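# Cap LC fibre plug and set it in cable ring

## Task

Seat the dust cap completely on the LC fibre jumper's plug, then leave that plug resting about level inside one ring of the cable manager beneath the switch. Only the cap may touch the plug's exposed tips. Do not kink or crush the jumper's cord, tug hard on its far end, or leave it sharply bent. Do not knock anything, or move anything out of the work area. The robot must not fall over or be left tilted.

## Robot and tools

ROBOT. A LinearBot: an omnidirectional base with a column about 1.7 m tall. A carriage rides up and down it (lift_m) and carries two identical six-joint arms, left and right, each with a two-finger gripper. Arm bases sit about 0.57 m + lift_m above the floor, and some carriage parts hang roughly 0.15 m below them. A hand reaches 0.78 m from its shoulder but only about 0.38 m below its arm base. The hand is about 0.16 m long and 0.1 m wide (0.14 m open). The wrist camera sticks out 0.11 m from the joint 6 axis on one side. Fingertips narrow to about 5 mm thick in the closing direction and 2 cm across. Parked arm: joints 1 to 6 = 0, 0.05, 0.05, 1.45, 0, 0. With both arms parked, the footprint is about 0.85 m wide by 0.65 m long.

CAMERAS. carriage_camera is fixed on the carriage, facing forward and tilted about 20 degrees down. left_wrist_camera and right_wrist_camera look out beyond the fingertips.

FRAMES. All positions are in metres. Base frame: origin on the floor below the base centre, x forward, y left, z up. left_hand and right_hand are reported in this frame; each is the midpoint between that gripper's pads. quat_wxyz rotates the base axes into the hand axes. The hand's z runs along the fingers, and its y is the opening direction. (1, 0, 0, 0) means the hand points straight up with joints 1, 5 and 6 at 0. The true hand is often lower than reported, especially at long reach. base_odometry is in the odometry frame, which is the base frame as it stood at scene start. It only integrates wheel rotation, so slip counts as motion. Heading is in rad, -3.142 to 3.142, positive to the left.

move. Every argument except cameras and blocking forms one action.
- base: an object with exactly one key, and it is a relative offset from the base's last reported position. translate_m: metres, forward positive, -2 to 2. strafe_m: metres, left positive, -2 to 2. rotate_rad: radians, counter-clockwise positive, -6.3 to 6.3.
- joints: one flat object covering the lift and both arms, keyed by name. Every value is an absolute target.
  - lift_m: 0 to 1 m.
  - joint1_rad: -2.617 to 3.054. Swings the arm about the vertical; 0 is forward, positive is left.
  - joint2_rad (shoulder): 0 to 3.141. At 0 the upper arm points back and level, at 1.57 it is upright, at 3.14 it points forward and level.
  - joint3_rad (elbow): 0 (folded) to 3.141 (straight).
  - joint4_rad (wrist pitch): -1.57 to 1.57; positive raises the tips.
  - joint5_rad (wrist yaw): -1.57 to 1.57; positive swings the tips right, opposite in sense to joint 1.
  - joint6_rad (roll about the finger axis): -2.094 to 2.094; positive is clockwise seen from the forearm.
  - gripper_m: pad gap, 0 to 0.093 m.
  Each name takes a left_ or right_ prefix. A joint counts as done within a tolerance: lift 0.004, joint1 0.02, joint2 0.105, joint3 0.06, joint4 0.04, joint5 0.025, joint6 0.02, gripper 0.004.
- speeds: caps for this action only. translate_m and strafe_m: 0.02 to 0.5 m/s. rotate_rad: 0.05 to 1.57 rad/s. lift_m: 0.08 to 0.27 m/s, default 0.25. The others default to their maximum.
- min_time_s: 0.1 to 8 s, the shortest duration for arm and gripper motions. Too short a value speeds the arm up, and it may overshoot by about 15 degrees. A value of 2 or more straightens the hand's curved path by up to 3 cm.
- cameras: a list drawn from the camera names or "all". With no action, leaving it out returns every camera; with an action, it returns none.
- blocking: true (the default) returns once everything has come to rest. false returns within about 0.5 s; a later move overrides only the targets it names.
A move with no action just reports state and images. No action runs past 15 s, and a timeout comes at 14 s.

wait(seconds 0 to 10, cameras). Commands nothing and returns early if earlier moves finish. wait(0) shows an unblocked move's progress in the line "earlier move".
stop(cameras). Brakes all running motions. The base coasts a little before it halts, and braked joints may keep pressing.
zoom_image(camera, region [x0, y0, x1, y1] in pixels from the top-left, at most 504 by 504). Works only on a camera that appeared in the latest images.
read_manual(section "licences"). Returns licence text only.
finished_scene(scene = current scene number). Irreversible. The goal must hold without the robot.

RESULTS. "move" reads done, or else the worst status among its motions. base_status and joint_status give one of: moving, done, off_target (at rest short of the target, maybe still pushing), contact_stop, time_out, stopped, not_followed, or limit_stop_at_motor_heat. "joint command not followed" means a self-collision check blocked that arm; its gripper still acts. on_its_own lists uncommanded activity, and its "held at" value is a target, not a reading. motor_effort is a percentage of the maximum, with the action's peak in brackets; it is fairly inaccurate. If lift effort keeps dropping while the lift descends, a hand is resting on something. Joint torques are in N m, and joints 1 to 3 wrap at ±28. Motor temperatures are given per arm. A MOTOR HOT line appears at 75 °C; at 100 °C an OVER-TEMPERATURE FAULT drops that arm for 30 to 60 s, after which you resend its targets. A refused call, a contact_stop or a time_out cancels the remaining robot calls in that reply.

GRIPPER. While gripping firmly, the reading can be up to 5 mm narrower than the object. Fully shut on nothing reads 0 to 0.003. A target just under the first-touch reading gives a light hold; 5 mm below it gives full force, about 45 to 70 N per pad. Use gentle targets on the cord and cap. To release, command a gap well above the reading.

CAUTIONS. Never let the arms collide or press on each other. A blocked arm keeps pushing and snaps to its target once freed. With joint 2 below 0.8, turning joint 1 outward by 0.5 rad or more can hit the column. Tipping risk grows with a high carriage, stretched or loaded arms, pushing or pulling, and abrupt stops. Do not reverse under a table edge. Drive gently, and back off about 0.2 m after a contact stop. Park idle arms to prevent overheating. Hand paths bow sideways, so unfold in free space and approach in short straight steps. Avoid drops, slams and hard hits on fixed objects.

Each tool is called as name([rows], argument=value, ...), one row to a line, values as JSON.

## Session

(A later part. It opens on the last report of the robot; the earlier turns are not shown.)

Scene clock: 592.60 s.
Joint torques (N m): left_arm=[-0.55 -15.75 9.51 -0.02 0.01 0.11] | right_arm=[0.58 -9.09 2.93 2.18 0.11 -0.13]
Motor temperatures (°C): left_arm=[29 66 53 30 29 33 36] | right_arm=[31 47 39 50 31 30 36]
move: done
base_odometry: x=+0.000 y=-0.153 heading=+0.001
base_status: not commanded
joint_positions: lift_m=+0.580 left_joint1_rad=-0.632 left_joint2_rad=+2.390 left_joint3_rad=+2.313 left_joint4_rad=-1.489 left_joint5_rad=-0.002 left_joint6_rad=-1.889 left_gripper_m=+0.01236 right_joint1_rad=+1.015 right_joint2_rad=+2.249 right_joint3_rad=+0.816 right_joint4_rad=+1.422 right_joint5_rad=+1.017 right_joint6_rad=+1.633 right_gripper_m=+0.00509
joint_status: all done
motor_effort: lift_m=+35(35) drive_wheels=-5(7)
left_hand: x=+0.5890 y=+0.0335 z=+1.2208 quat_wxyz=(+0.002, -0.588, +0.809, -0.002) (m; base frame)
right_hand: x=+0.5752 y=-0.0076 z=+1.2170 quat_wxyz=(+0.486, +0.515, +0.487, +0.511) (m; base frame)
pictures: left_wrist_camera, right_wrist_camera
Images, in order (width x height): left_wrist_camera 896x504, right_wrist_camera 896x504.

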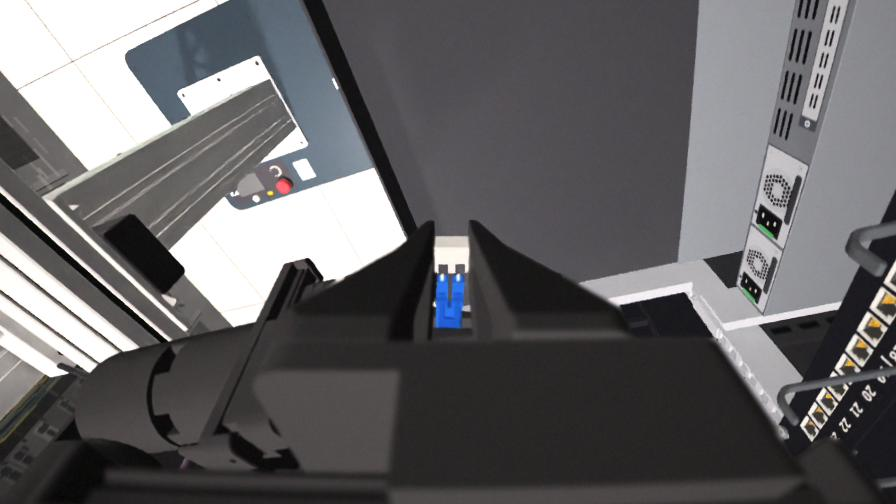

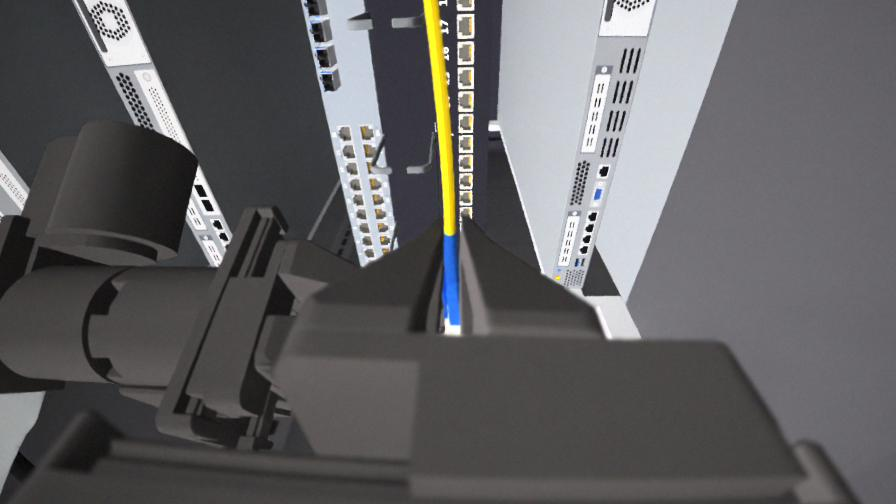

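zoom_image(camera="right_wrist_camera", region=[430, 290, 480, 340])

zoom_image(camera="left_wrist_camera", region=[425, 240, 475, 290])

Scaled by 10.080 from the camera's 896x504 image, which has a finer 1280x720 frame.

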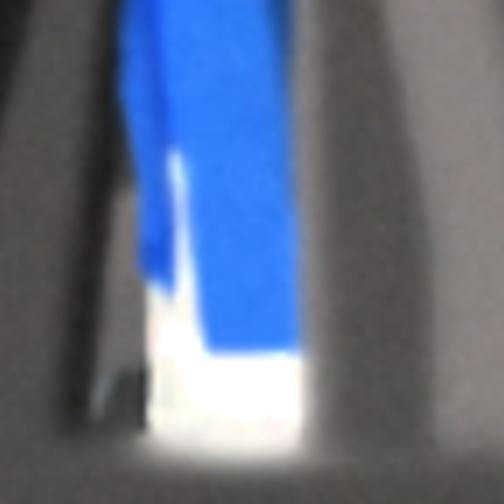

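Scaled by 10.080 from the camera's 896x504 image, which has a finer 1280x720 frame.

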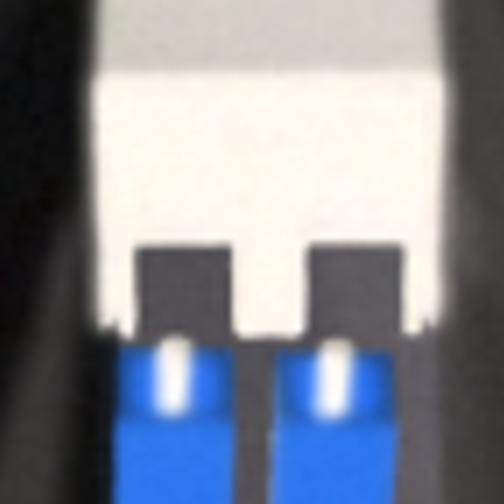

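move(joints={"left_joint1_rad": -0.645, "left_joint3_rad": 2.2935, "left_joint6_rad": -1.904}, min_time_s=1, cameras=["left_wrist_camera", "right_wrist_camera"])

zoom_image(camera="left_wrist_camera", region=[425, 240, 475, 290])

zoom_image(camera="right_wrist_camera", region=[430, 290, 480, 340])

Scene clock: 677.23 s.
Joint torques (N m): left_arm=[-0.61 -15.76 5.01 -0.01 0 -0.09] | right_arm=[0.58 -9.07 2.93 2.17 0.11 -0.13]
Motor temperatures (°C): left_arm=[29 76 58 30 29 33 36] | right_arm=[31 47 39 49 31 30 36]
move: done
MOTOR HOT: joint 2 (shoulder) of the left arm reports 76 °C; the controller stops that arm at 100 °C. To cool a motor, set the load down, stop pushing, or move to a pose that needs little force.
base_odometry: x=+0.000 y=-0.153 heading=+0.001
base_status: not commanded
joint_positions: lift_m=+0.580 left_joint1_rad=-0.637 left_joint2_rad=+2.390 left_joint3_rad=+2.313 left_joint4_rad=-1.489 left_joint5_rad=-0.002 left_joint6_rad=-1.893 left_gripper_m=+0.01236 right_joint1_rad=+1.015 right_joint2_rad=+2.249 right_joint3_rad=+0.816 right_joint4_rad=+1.422 right_joint5_rad=+1.017 right_joint6_rad=+1.633 right_gripper_m=+0.00509
joint_status: all done
motor_effort: lift_m=+35(35) drive_wheels=-1(6)
left_hand: x=+0.5875 y=+0.0317 z=+1.2208 quat_wxyz=(+0.002, -0.587, +0.809, -0.002) (m; base frame)
right_hand: x=+0.5752 y=-0.0076 z=+1.2170 quat_wxyz=(+0.486, +0.515, +0.487, +0.511) (m; base frame)
pictures: left_wrist_camera, right_wrist_camera
Images, in order (width x height): left_wrist_camera 896x504, right_wrist_camera 896x504.

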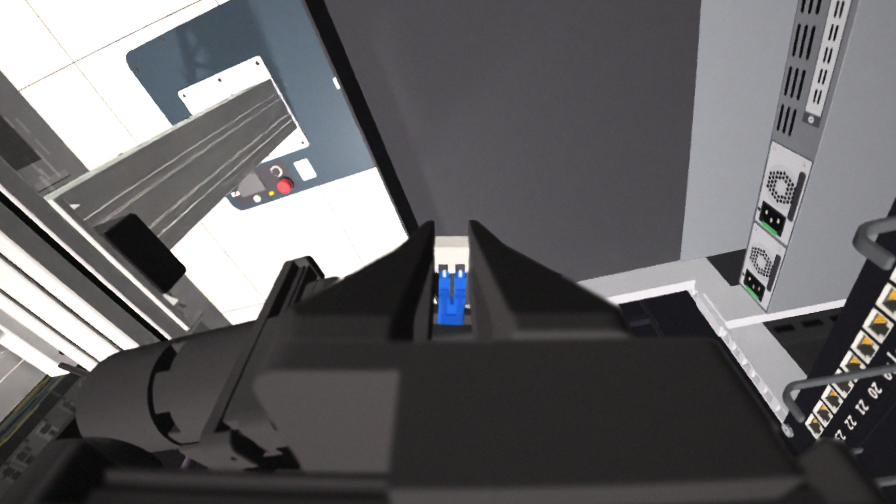

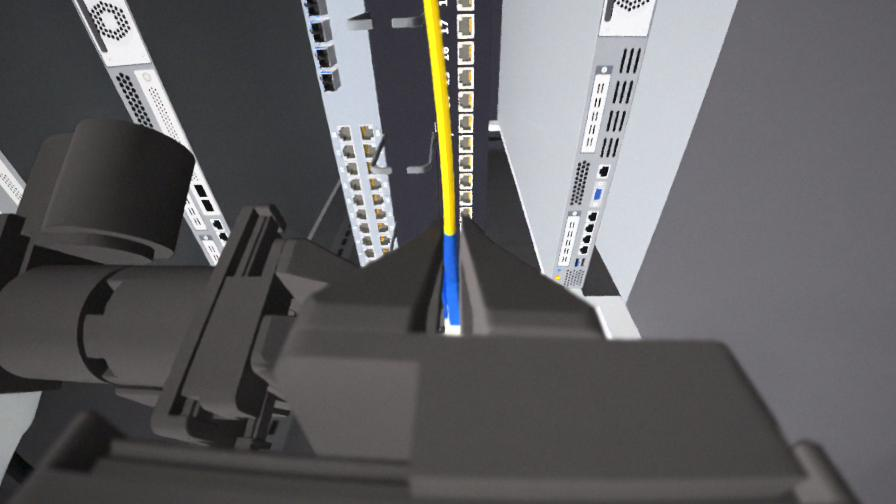

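Scaled by 10.080 from the camera's 896x504 image, which has a finer 1280x720 frame.

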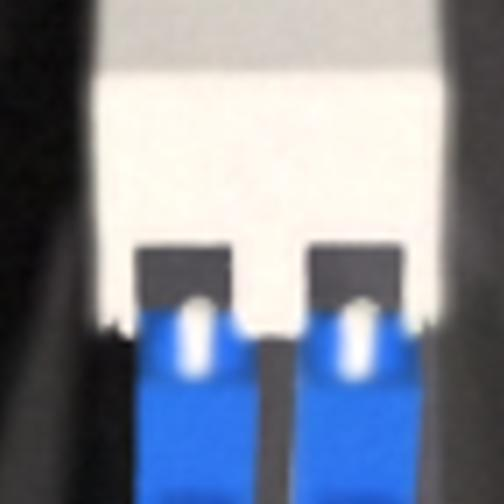

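Scaled by 10.080 from the camera's 896x504 image, which has a finer 1280x720 frame.

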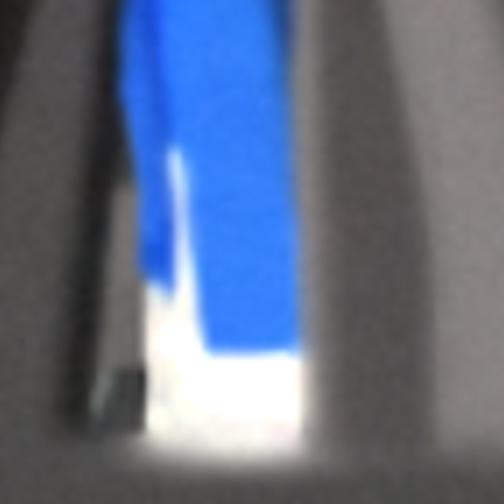

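move(joints={"left_joint2_rad": 2.411, "left_joint3_rad": 2.327}, min_time_s=1, cameras=["left_wrist_camera", "right_wrist_camera"])

zoom_image(camera="left_wrist_camera", region=[425, 240, 475, 290])

zoom_image(camera="right_wrist_camera", region=[430, 290, 480, 340])

Scene clock: 696.27 s.
Joint torques (N m): left_arm=[-0.62 -10.51 7.95 -0.03 0 -0.1] | right_arm=[0.58 -9.07 2.93 2.17 0.11 -0.12]
Motor temperatures (°C): left_arm=[29 77 55 30 29 33 36] | right_arm=[31 47 39 49 31 30 36]
move: done
MOTOR HOT: still on. Joint 2 (shoulder) of the left arm reports 77 °C.
base_odometry: x=+0.000 y=-0.153 heading=+0.001
base_status: not commanded
joint_positions: lift_m=+0.580 left_joint1_rad=-0.637 left_joint2_rad=+2.396 left_joint3_rad=+2.313 left_joint4_rad=-1.489 left_joint5_rad=-0.002 left_joint6_rad=-1.893 left_gripper_m=+0.01236 right_joint1_rad=+1.015 right_joint2_rad=+2.249 right_joint3_rad=+0.816 right_joint4_rad=+1.422 right_joint5_rad=+1.017 right_joint6_rad=+1.633 right_gripper_m=+0.00509
joint_status: all done
motor_effort: lift_m=+35(35) drive_wheels=-2(7)
left_hand: x=+0.5874 y=+0.0318 z=+1.2183 quat_wxyz=(+0.001, -0.587, +0.809, +0.001) (m; base frame)
right_hand: x=+0.5752 y=-0.0076 z=+1.2170 quat_wxyz=(+0.486, +0.515, +0.487, +0.511) (m; base frame)
pictures: left_wrist_camera, right_wrist_camera
Images, in order (width x height): left_wrist_camera 896x504, right_wrist_camera 896x504.

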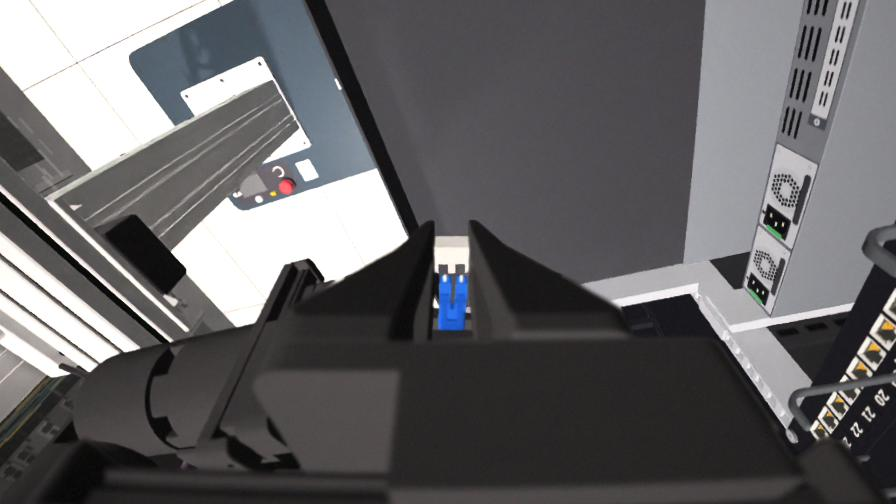

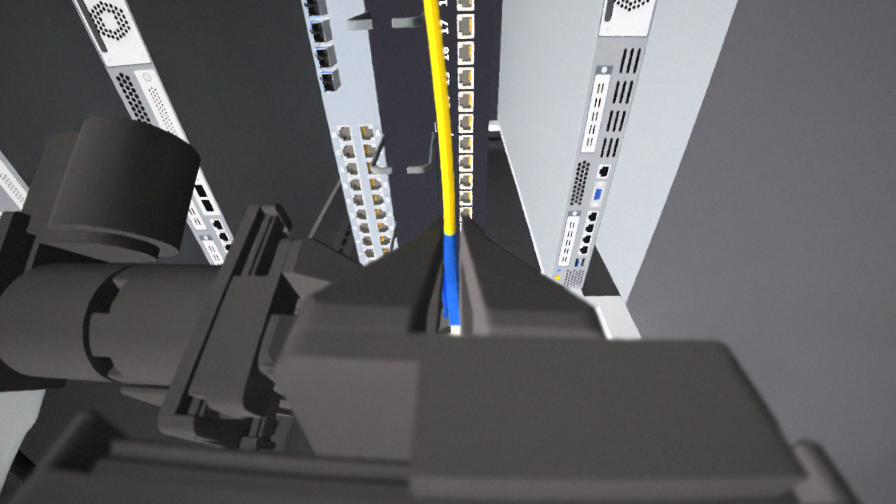

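Scaled by 10.080 from the camera's 896x504 image, which has a finer 1280x720 frame.

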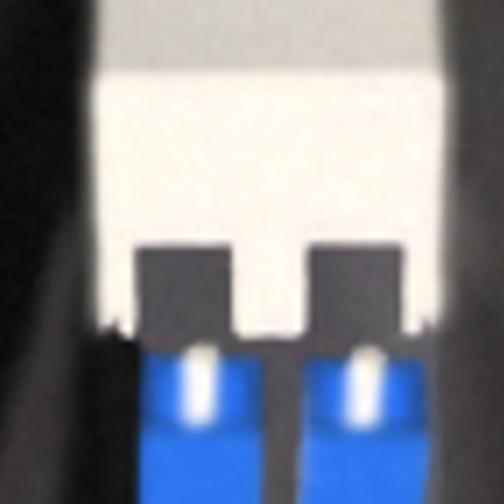

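Scaled by 10.080 from the camera's 896x504 image, which has a finer 1280x720 frame.

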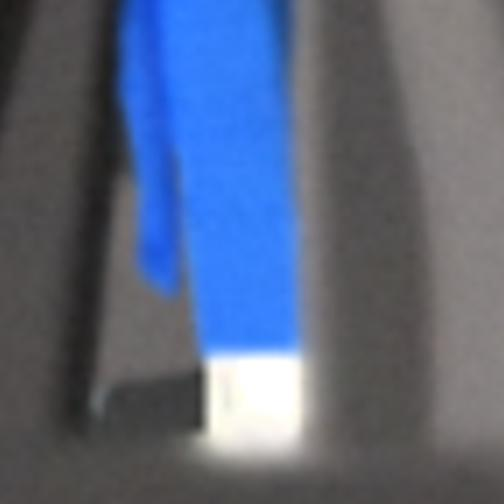

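move(joints={"left_joint1_rad": -0.649, "left_joint3_rad": 2.354, "left_joint6_rad": -1.909}, min_time_s=1, cameras=["left_wrist_camera", "right_wrist_camera"])

zoom_image(camera="left_wrist_camera", region=[425, 240, 475, 290])

zoom_image(camera="right_wrist_camera", region=[430, 290, 480, 340])

Scene clock: 709.80 s.
Joint torques (N m): left_arm=[-0.58 -10.51 9.54 0 0 -0.09] | right_arm=[0.59 -9.07 2.93 2.17 0.11 -0.12]
Motor temperatures (°C): left_arm=[29 74 55 30 29 33 36] | right_arm=[31 47 39 49 31 30 36]
move: done
MOTOR HOT: still on. Joint 2 (shoulder) of the left arm reports 74 °C.
base_odometry: x=+0.000 y=-0.153 heading=+0.001
base_status: not commanded
joint_positions: lift_m=+0.580 left_joint1_rad=-0.641 left_joint2_rad=+2.396 left_joint3_rad=+2.322 left_joint4_rad=-1.490 left_joint5_rad=-0.002 left_joint6_rad=-1.898 left_gripper_m=+0.01236 right_joint1_rad=+1.015 right_joint2_rad=+2.249 right_joint3_rad=+0.816 right_joint4_rad=+1.422 right_joint5_rad=+1.017 right_joint6_rad=+1.633 right_gripper_m=+0.00509
joint_status: all done
motor_effort: lift_m=+35(35) drive_wheels=-3(6)
left_hand: x=+0.5877 y=+0.0294 z=+1.2204 quat_wxyz=(+0.002, -0.588, +0.809, -0.003) (m; base frame)
right_hand: x=+0.5752 y=-0.0076 z=+1.2170 quat_wxyz=(+0.486, +0.515, +0.487, +0.511) (m; base frame)
pictures: left_wrist_camera, right_wrist_camera
Images, in order (width x height): left_wrist_camera 896x504, right_wrist_camera 896x504.

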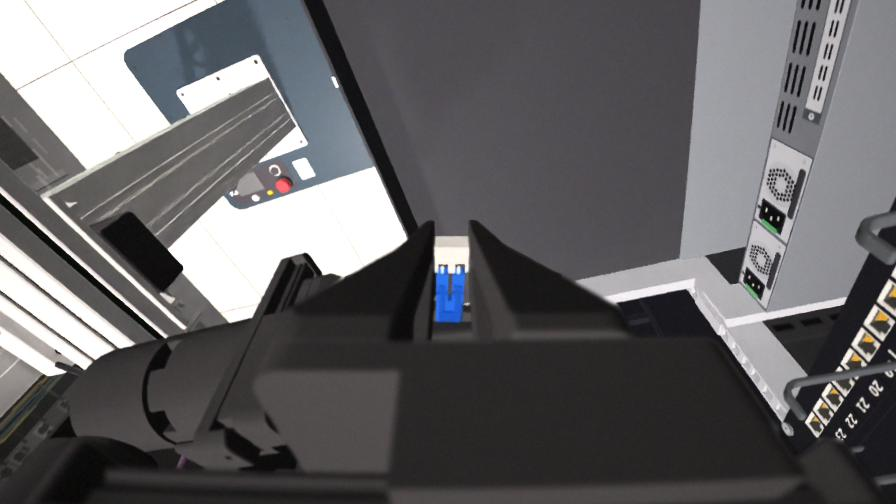

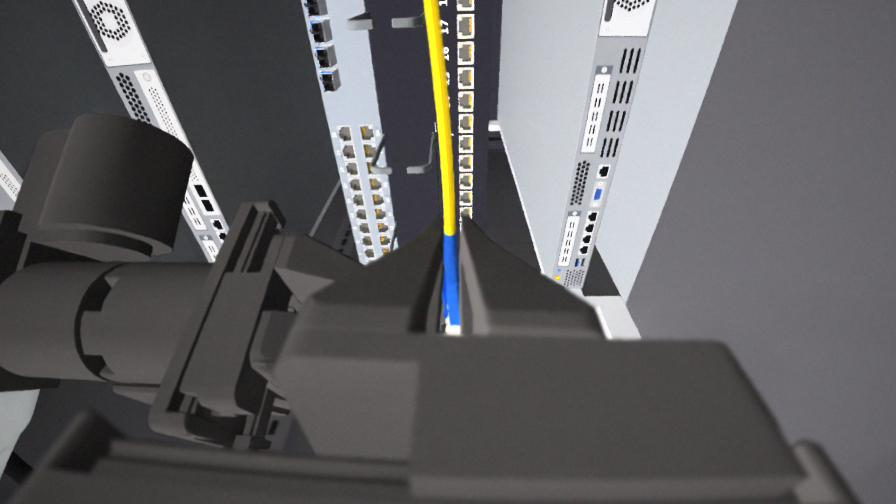

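Scaled by 10.080 from the camera's 896x504 image, which has a finer 1280x720 frame.

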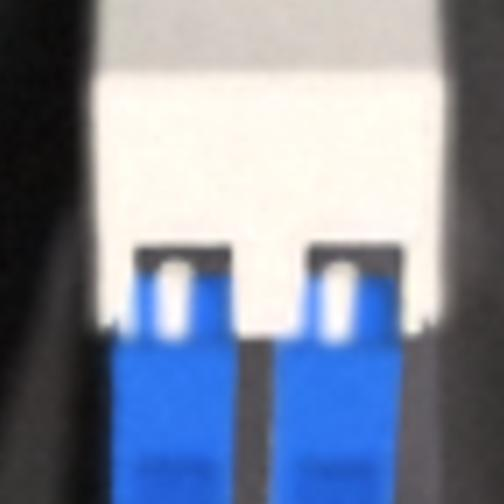

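Scaled by 10.080 from the camera's 896x504 image, which has a finer 1280x720 frame.

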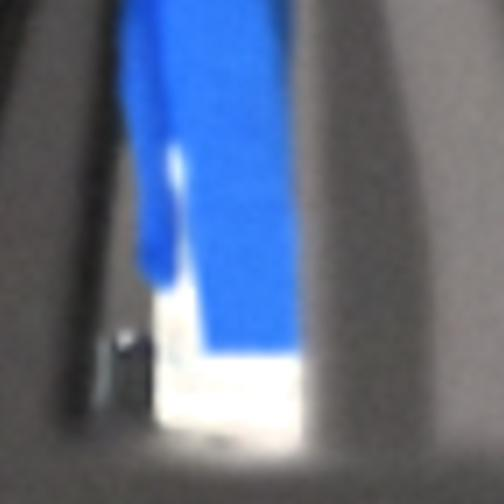

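move(joints={"right_joint4_rad": 1.435, "left_joint4_rad": -1.505}, min_time_s=1, cameras=["left_wrist_camera", "right_wrist_camera"])

zoom_image(camera="left_wrist_camera", region=[425, 240, 475, 290])

zoom_image(camera="right_wrist_camera", region=[430, 290, 480, 340])

Scene clock: 735.37 s.
Joint torques (N m): left_arm=[-0.55 -10.48 9.54 -0.01 0 -0.09] | right_arm=[0.59 -9.09 2.95 2.17 0.11 -0.13]
Motor temperatures (°C): left_arm=[29 70 54 30 29 33 36] | right_arm=[31 47 38 49 31 30 36]
move: done
MOTOR HOT: cleared for the motors of the left arm.
base_odometry: x=+0.000 y=-0.153 heading=+0.001
base_status: not commanded
joint_positions: lift_m=+0.580 left_joint1_rad=-0.641 left_joint2_rad=+2.396 left_joint3_rad=+2.322 left_joint4_rad=-1.492 left_joint5_rad=-0.002 left_joint6_rad=-1.898 left_gripper_m=+0.01236 right_joint1_rad=+1.015 right_joint2_rad=+2.249 right_joint3_rad=+0.816 right_joint4_rad=+1.431 right_joint5_rad=+1.017 right_joint6_rad=+1.633 right_gripper_m=+0.00509
joint_status: all done
motor_effort: lift_m=+35(35) drive_wheels=-3(5)
left_hand: x=+0.5873 y=+0.0297 z=+1.2204 quat_wxyz=(+0.002, -0.588, +0.809, -0.002) (m; base frame)
right_hand: x=+0.5752 y=-0.0076 z=+1.2185 quat_wxyz=(+0.485, +0.516, +0.484, +0.514) (m; base frame)
pictures: left_wrist_camera, right_wrist_camera
Images, in order (width x height): left_wrist_camera 896x504, right_wrist_camera 896x504.

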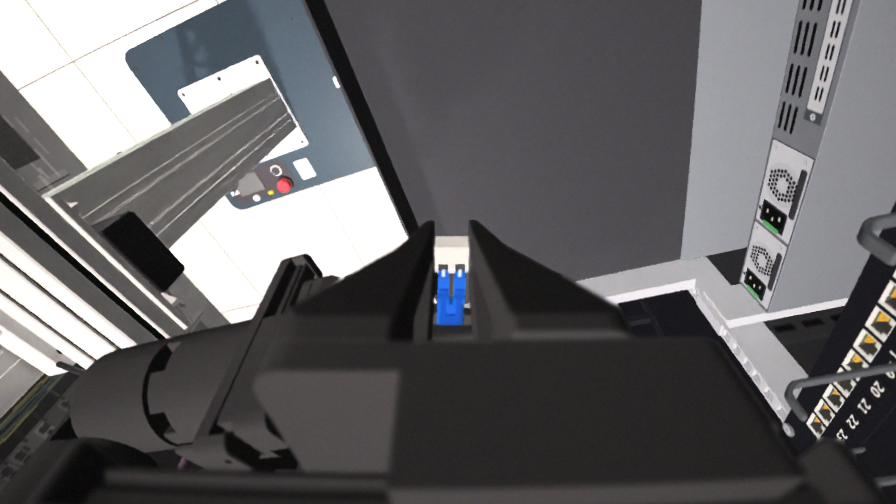

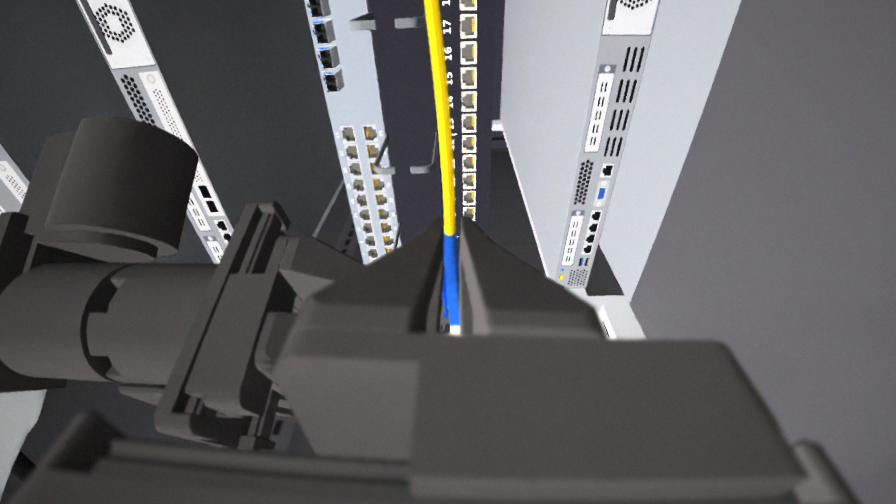

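Scaled by 10.080 from the camera's 896x504 image, which has a finer 1280x720 frame.

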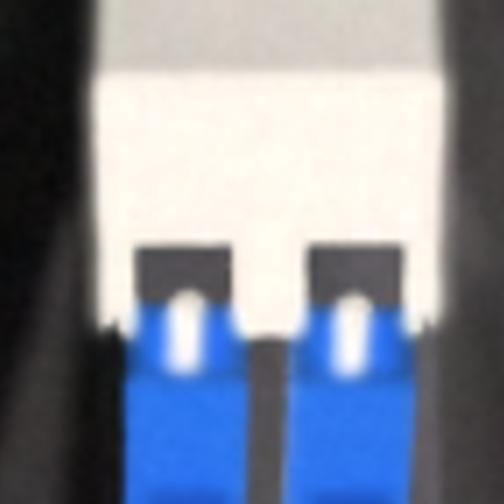

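Scaled by 10.080 from the camera's 896x504 image, which has a finer 1280x720 frame.

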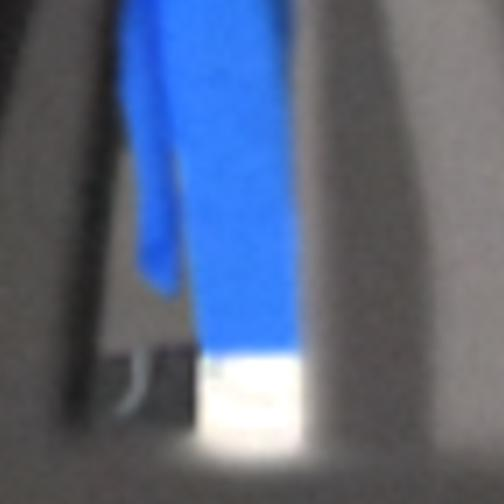

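move(joints={"right_joint4_rad": 1.4105}, min_time_s=1, cameras=["left_wrist_camera", "right_wrist_camera"])

zoom_image(camera="left_wrist_camera", region=[425, 240, 475, 290])

zoom_image(camera="right_wrist_camera", region=[430, 290, 480, 340])

Scene clock: 746.77 s.
Joint torques (N m): left_arm=[-0.57 -10.51 9.55 -0.02 0 -0.09] | right_arm=[0.59 -9.1 2.92 2 0.12 -0.13]
Motor temperatures (°C): left_arm=[29 69 54 30 29 33 36] | right_arm=[31 47 38 48 31 30 36]
move: done
base_odometry: x=+0.000 y=-0.153 heading=+0.001
base_status: not commanded
joint_positions: lift_m=+0.580 left_joint1_rad=-0.641 left_joint2_rad=+2.396 left_joint3_rad=+2.322 left_joint4_rad=-1.492 left_joint5_rad=-0.002 left_joint6_rad=-1.898 left_gripper_m=+0.01236 right_joint1_rad=+1.015 right_joint2_rad=+2.249 right_joint3_rad=+0.816 right_joint4_rad=+1.424 right_joint5_rad=+1.017 right_joint6_rad=+1.633 right_gripper_m=+0.00509
joint_status: all done
motor_effort: lift_m=+35(35) drive_wheels=-3(6)
left_hand: x=+0.5873 y=+0.0297 z=+1.2204 quat_wxyz=(+0.002, -0.588, +0.809, -0.002) (m; base frame)
right_hand: x=+0.5752 y=-0.0076 z=+1.2174 quat_wxyz=(+0.485, +0.515, +0.487, +0.512) (m; base frame)
pictures: left_wrist_camera, right_wrist_camera
Images, in order (width x height): left_wrist_camera 896x504, right_wrist_camera 896x504.

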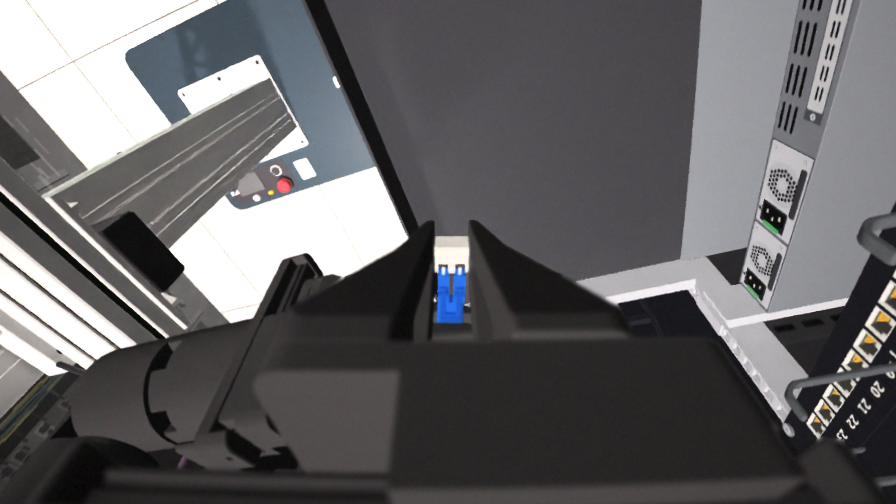

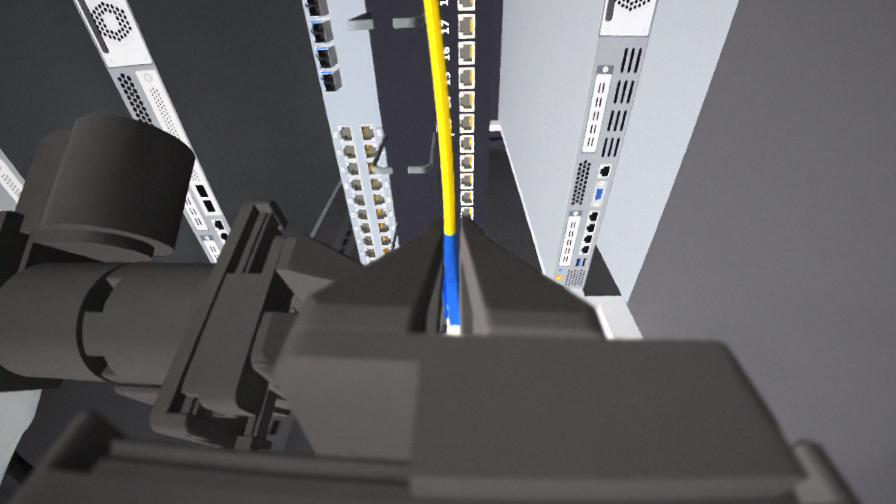

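Scaled by 10.080 from the camera's 896x504 image, which has a finer 1280x720 frame.

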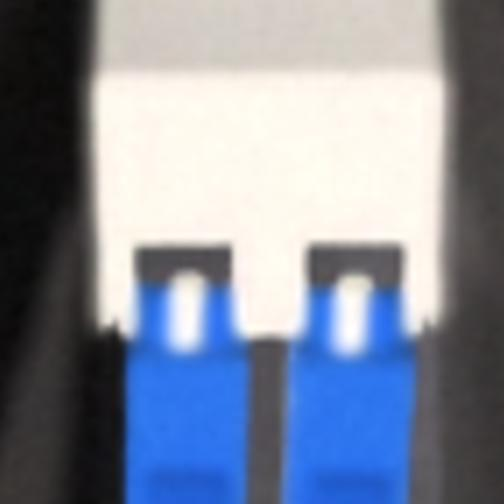

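Scaled by 10.080 from the camera's 896x504 image, which has a finer 1280x720 frame.

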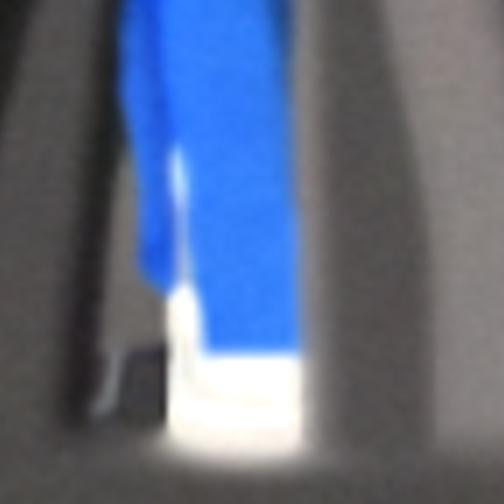

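move(joints={"left_joint2_rad": 2.4185, "left_joint3_rad": 2.3635, "left_joint4_rad": -1.508}, min_time_s=1, cameras=["left_wrist_camera", "right_wrist_camera"])

zoom_image(camera="left_wrist_camera", region=[425, 240, 475, 290])

zoom_image(camera="right_wrist_camera", region=[430, 290, 480, 340])

Scene clock: 781.30 s.
Joint torques (N m): left_arm=[-0.58 -10.48 9.58 -0.01 0 -0.09] | right_arm=[0.57 -9.1 2.93 1.97 0.11 -0.12]
Motor temperatures (°C): left_arm=[29 67 55 30 29 33 36] | right_arm=[31 47 38 47 31 30 36]
move: done
base_odometry: x=+0.000 y=-0.153 heading=+0.001
base_status: not commanded
joint_positions: lift_m=+0.580 left_joint1_rad=-0.641 left_joint2_rad=+2.403 left_joint3_rad=+2.331 left_joint4_rad=-1.495 left_joint5_rad=-0.002 left_joint6_rad=-1.898 left_gripper_m=+0.01236 right_joint1_rad=+1.015 right_joint2_rad=+2.249 right_joint3_rad=+0.816 right_joint4_rad=+1.424 right_joint5_rad=+1.017 right_joint6_rad=+1.633 right_gripper_m=+0.00509
joint_status: all done
motor_effort: lift_m=+35(35) drive_wheels=-3(7)
left_hand: x=+0.5880 y=+0.0292 z=+1.2197 quat_wxyz=(+0.001, -0.588, +0.809, -0.002) (m; base frame)
right_hand: x=+0.5752 y=-0.0076 z=+1.2174 quat_wxyz=(+0.485, +0.515, +0.487, +0.512) (m; base frame)
pictures: left_wrist_camera, right_wrist_camera
Images, in order (width x height): left_wrist_camera 896x504, right_wrist_camera 896x504.

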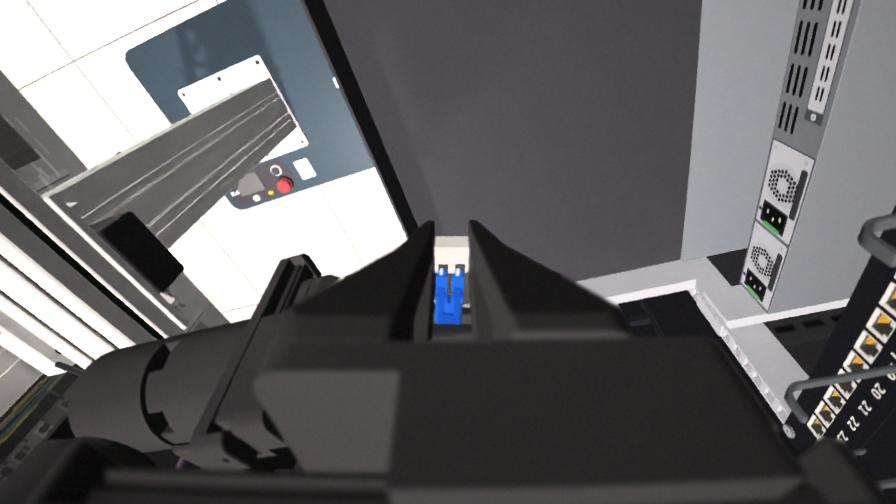

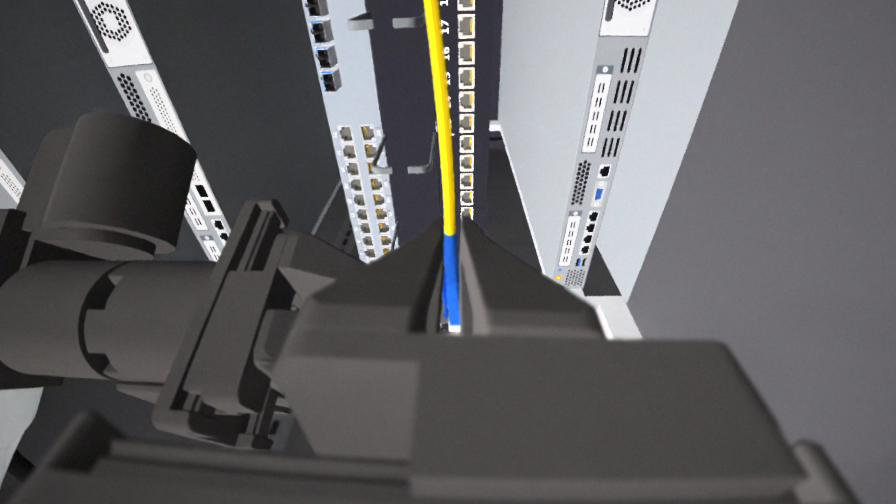

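Scaled by 10.080 from the camera's 896x504 image, which has a finer 1280x720 frame.

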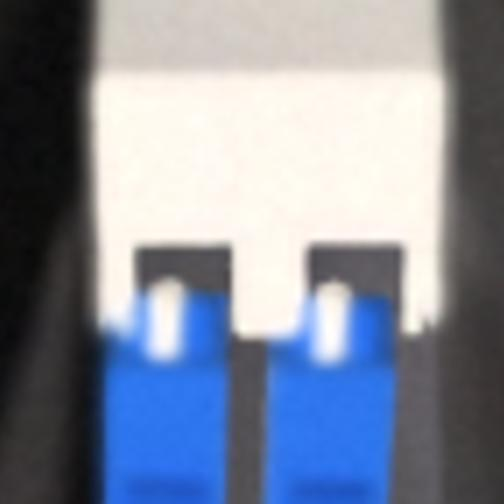

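Scaled by 10.080 from the camera's 896x504 image, which has a finer 1280x720 frame.

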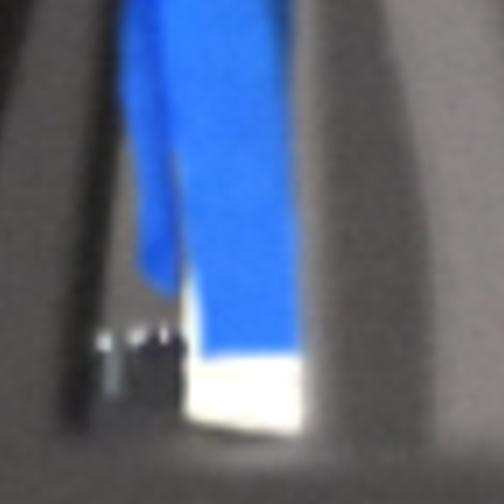

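move(joints={"left_joint1_rad": -0.655, "left_joint6_rad": -1.915, "right_joint4_rad": 1.4088}, min_time_s=1.5, cameras=["left_wrist_camera", "right_wrist_camera"])

zoom_image(camera="left_wrist_camera", region=[425, 240, 475, 290])

zoom_image(camera="right_wrist_camera", region=[430, 290, 480, 340])

Scene clock: 794.50 s.
Joint torques (N m): left_arm=[-0.66 -10.47 9.58 -0.01 0.01 -0.1] | right_arm=[0.58 -9.11 2.92 1.97 0.11 -0.12]
Motor temperatures (°C): left_arm=[29 69 56 30 29 33 36] | right_arm=[31 47 38 47 31 30 36]
move: done
base_odometry: x=+0.000 y=-0.153 heading=+0.001
base_status: not commanded
joint_positions: lift_m=+0.580 left_joint1_rad=-0.646 left_joint2_rad=+2.403 left_joint3_rad=+2.331 left_joint4_rad=-1.495 left_joint5_rad=-0.002 left_joint6_rad=-1.904 left_gripper_m=+0.01236 right_joint1_rad=+1.015 right_joint2_rad=+2.249 right_joint3_rad=+0.816 right_joint4_rad=+1.423 right_joint5_rad=+1.017 right_joint6_rad=+1.633 right_gripper_m=+0.00509
joint_status: all done
motor_effort: lift_m=+35(35) drive_wheels=-2(5)
left_hand: x=+0.5866 y=+0.0274 z=+1.2197 quat_wxyz=(+0.001, -0.588, +0.809, -0.002) (m; base frame)
right_hand: x=+0.5752 y=-0.0076 z=+1.2171 quat_wxyz=(+0.485, +0.515, +0.487, +0.512) (m; base frame)
pictures: left_wrist_camera, right_wrist_camera
Images, in order (width x height): left_wrist_camera 896x504, right_wrist_camera 896x504.

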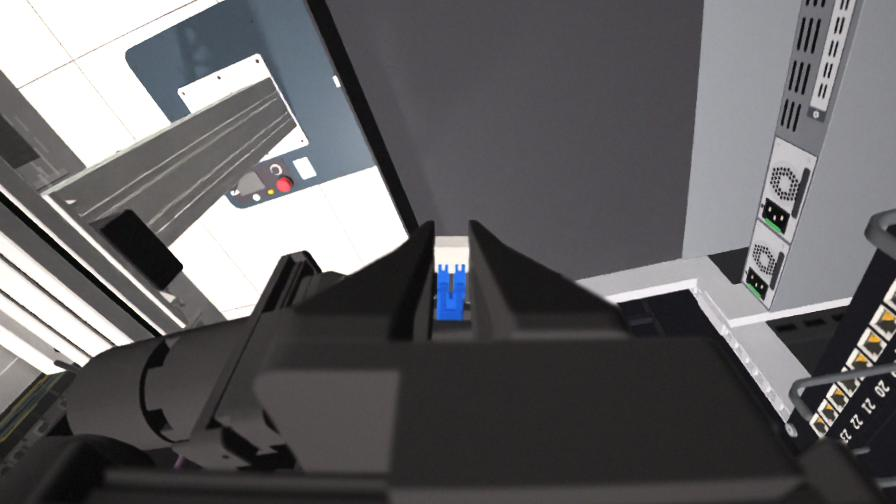

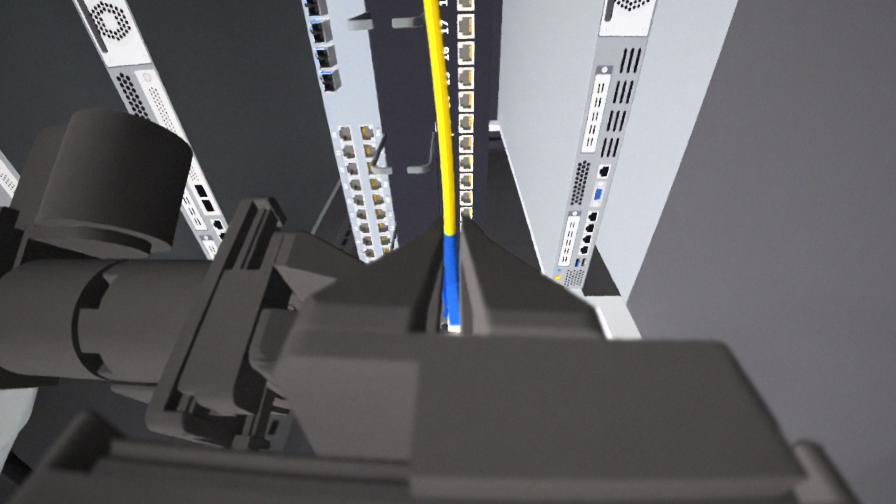

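Scaled by 10.080 from the camera's 896x504 image, which has a finer 1280x720 frame.

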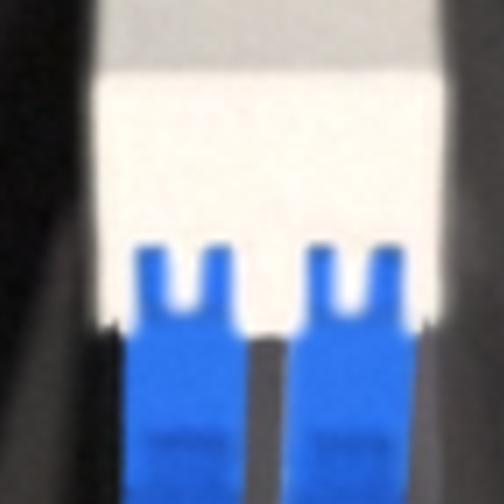

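Scaled by 10.080 from the camera's 896x504 image, which has a finer 1280x720 frame.

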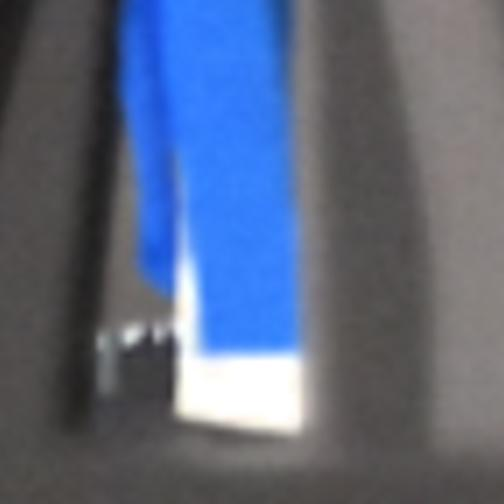

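move(joints={"left_joint4_rad": -1.4775}, min_time_s=0.6, cameras=[])

Scene clock: 805.10 s.
Joint torques (N m): left_arm=[-0.69 -10.44 9.62 0.29 0 -0.09] | right_arm=[0.57 -9.09 2.93 1.97 0.11 -0.13]
Motor temperatures (°C): left_arm=[29 69 57 30 29 33 36] | right_arm=[31 47 38 47 31 30 36]
move: done
base_odometry: x=+0.000 y=-0.153 heading=+0.001
base_status: not commanded
joint_positions: lift_m=+0.580 left_joint1_rad=-0.646 left_joint2_rad=+2.403 left_joint3_rad=+2.331 left_joint4_rad=-1.491 left_joint5_rad=-0.002 left_joint6_rad=-1.904 left_gripper_m=+0.01236 right_joint1_rad=+1.015 right_joint2_rad=+2.249 right_joint3_rad=+0.816 right_joint4_rad=+1.423 right_joint5_rad=+1.017 right_joint6_rad=+1.633 right_gripper_m=+0.00509
joint_status: all done
motor_effort: lift_m=+35(35) drive_wheels=-3(5)
left_hand: x=+0.5873 y=+0.0268 z=+1.2197 quat_wxyz=(+0.002, -0.588, +0.809, -0.003) (m; base frame)
right_hand: x=+0.5752 y=-0.0076 z=+1.2171 quat_wxyz=(+0.485, +0.515, +0.487, +0.512) (m; base frame)
pictures: none
No camera images: "cameras" was empty.

move(joints={"left_joint1_rad": -0.661, "left_joint6_rad": -1.920}, min_time_s=1.5, cameras=["left_wrist_camera", "right_wrist_camera"])

zoom_image(camera="left_wrist_camera", region=[425, 240, 475, 290])

zoom_image(camera="right_wrist_camera", region=[430, 290, 480, 340])

Scene clock: 810.97 s.
Joint torques (N m): left_arm=[-0.7 -10.48 9.61 0.28 0 -0.09] | right_arm=[0.57 -9.09 2.93 1.97 0.11 -0.12]
Motor temperatures (°C): left_arm=[29 69 57 30 29 33 36] | right_arm=[31 47 38 47 31 30 36]
move: done
base_odometry: x=+0.000 y=-0.153 heading=+0.001
base_status: not commanded
joint_positions: lift_m=+0.580 left_joint1_rad=-0.652 left_joint2_rad=+2.403 left_joint3_rad=+2.331 left_joint4_rad=-1.491 left_joint5_rad=-0.002 left_joint6_rad=-1.909 left_gripper_m=+0.01236 right_joint1_rad=+1.015 right_joint2_rad=+2.249 right_joint3_rad=+0.816 right_joint4_rad=+1.422 right_joint5_rad=+1.018 right_joint6_rad=+1.633 right_gripper_m=+0.00509
joint_status: all done
motor_effort: lift_m=+35(35) drive_wheels=-3(6)
left_hand: x=+0.5857 y=+0.0247 z=+1.2197 quat_wxyz=(+0.002, -0.588, +0.809, -0.003) (m; base frame)
right_hand: x=+0.5752 y=-0.0077 z=+1.2171 quat_wxyz=(+0.486, +0.515, +0.487, +0.511) (m; base frame)
pictures: left_wrist_camera, right_wrist_camera
Images, in order (width x height): left_wrist_camera 896x504, right_wrist_camera 896x504.

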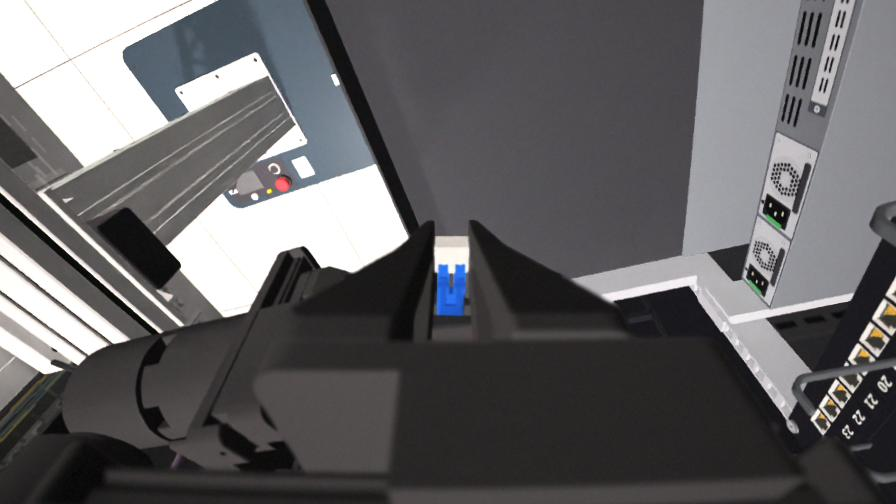

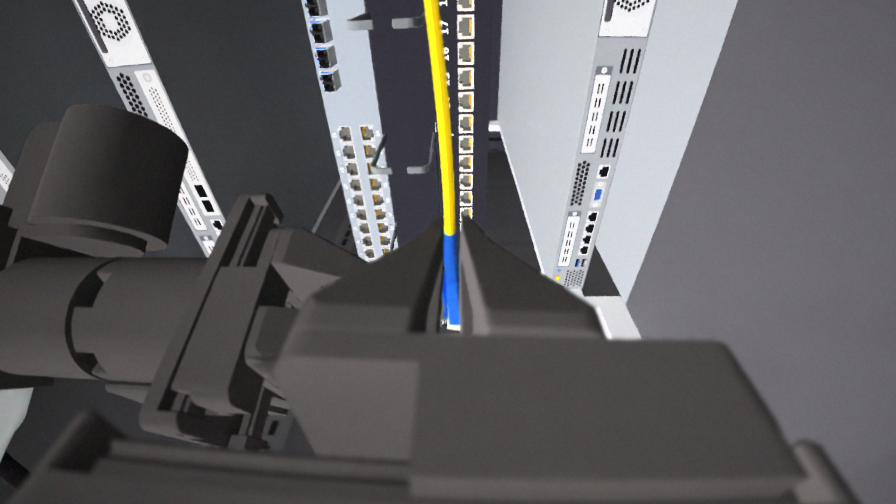

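Scaled by 10.080 from the camera's 896x504 image, which has a finer 1280x720 frame.

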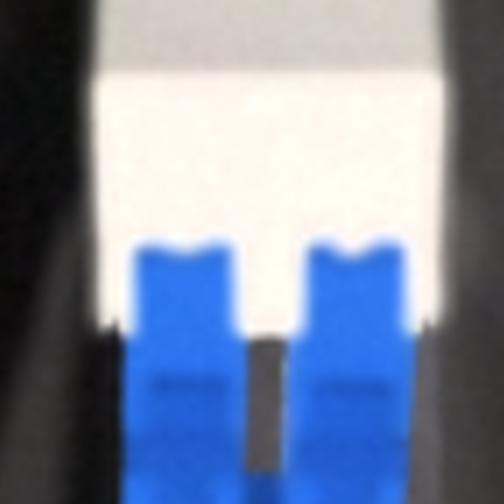

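Scaled by 10.080 from the camera's 896x504 image, which has a finer 1280x720 frame.

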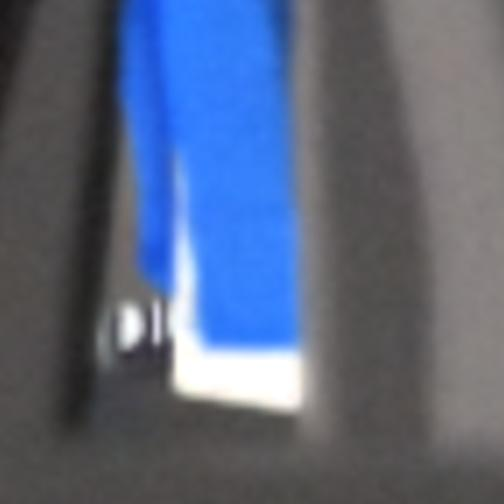

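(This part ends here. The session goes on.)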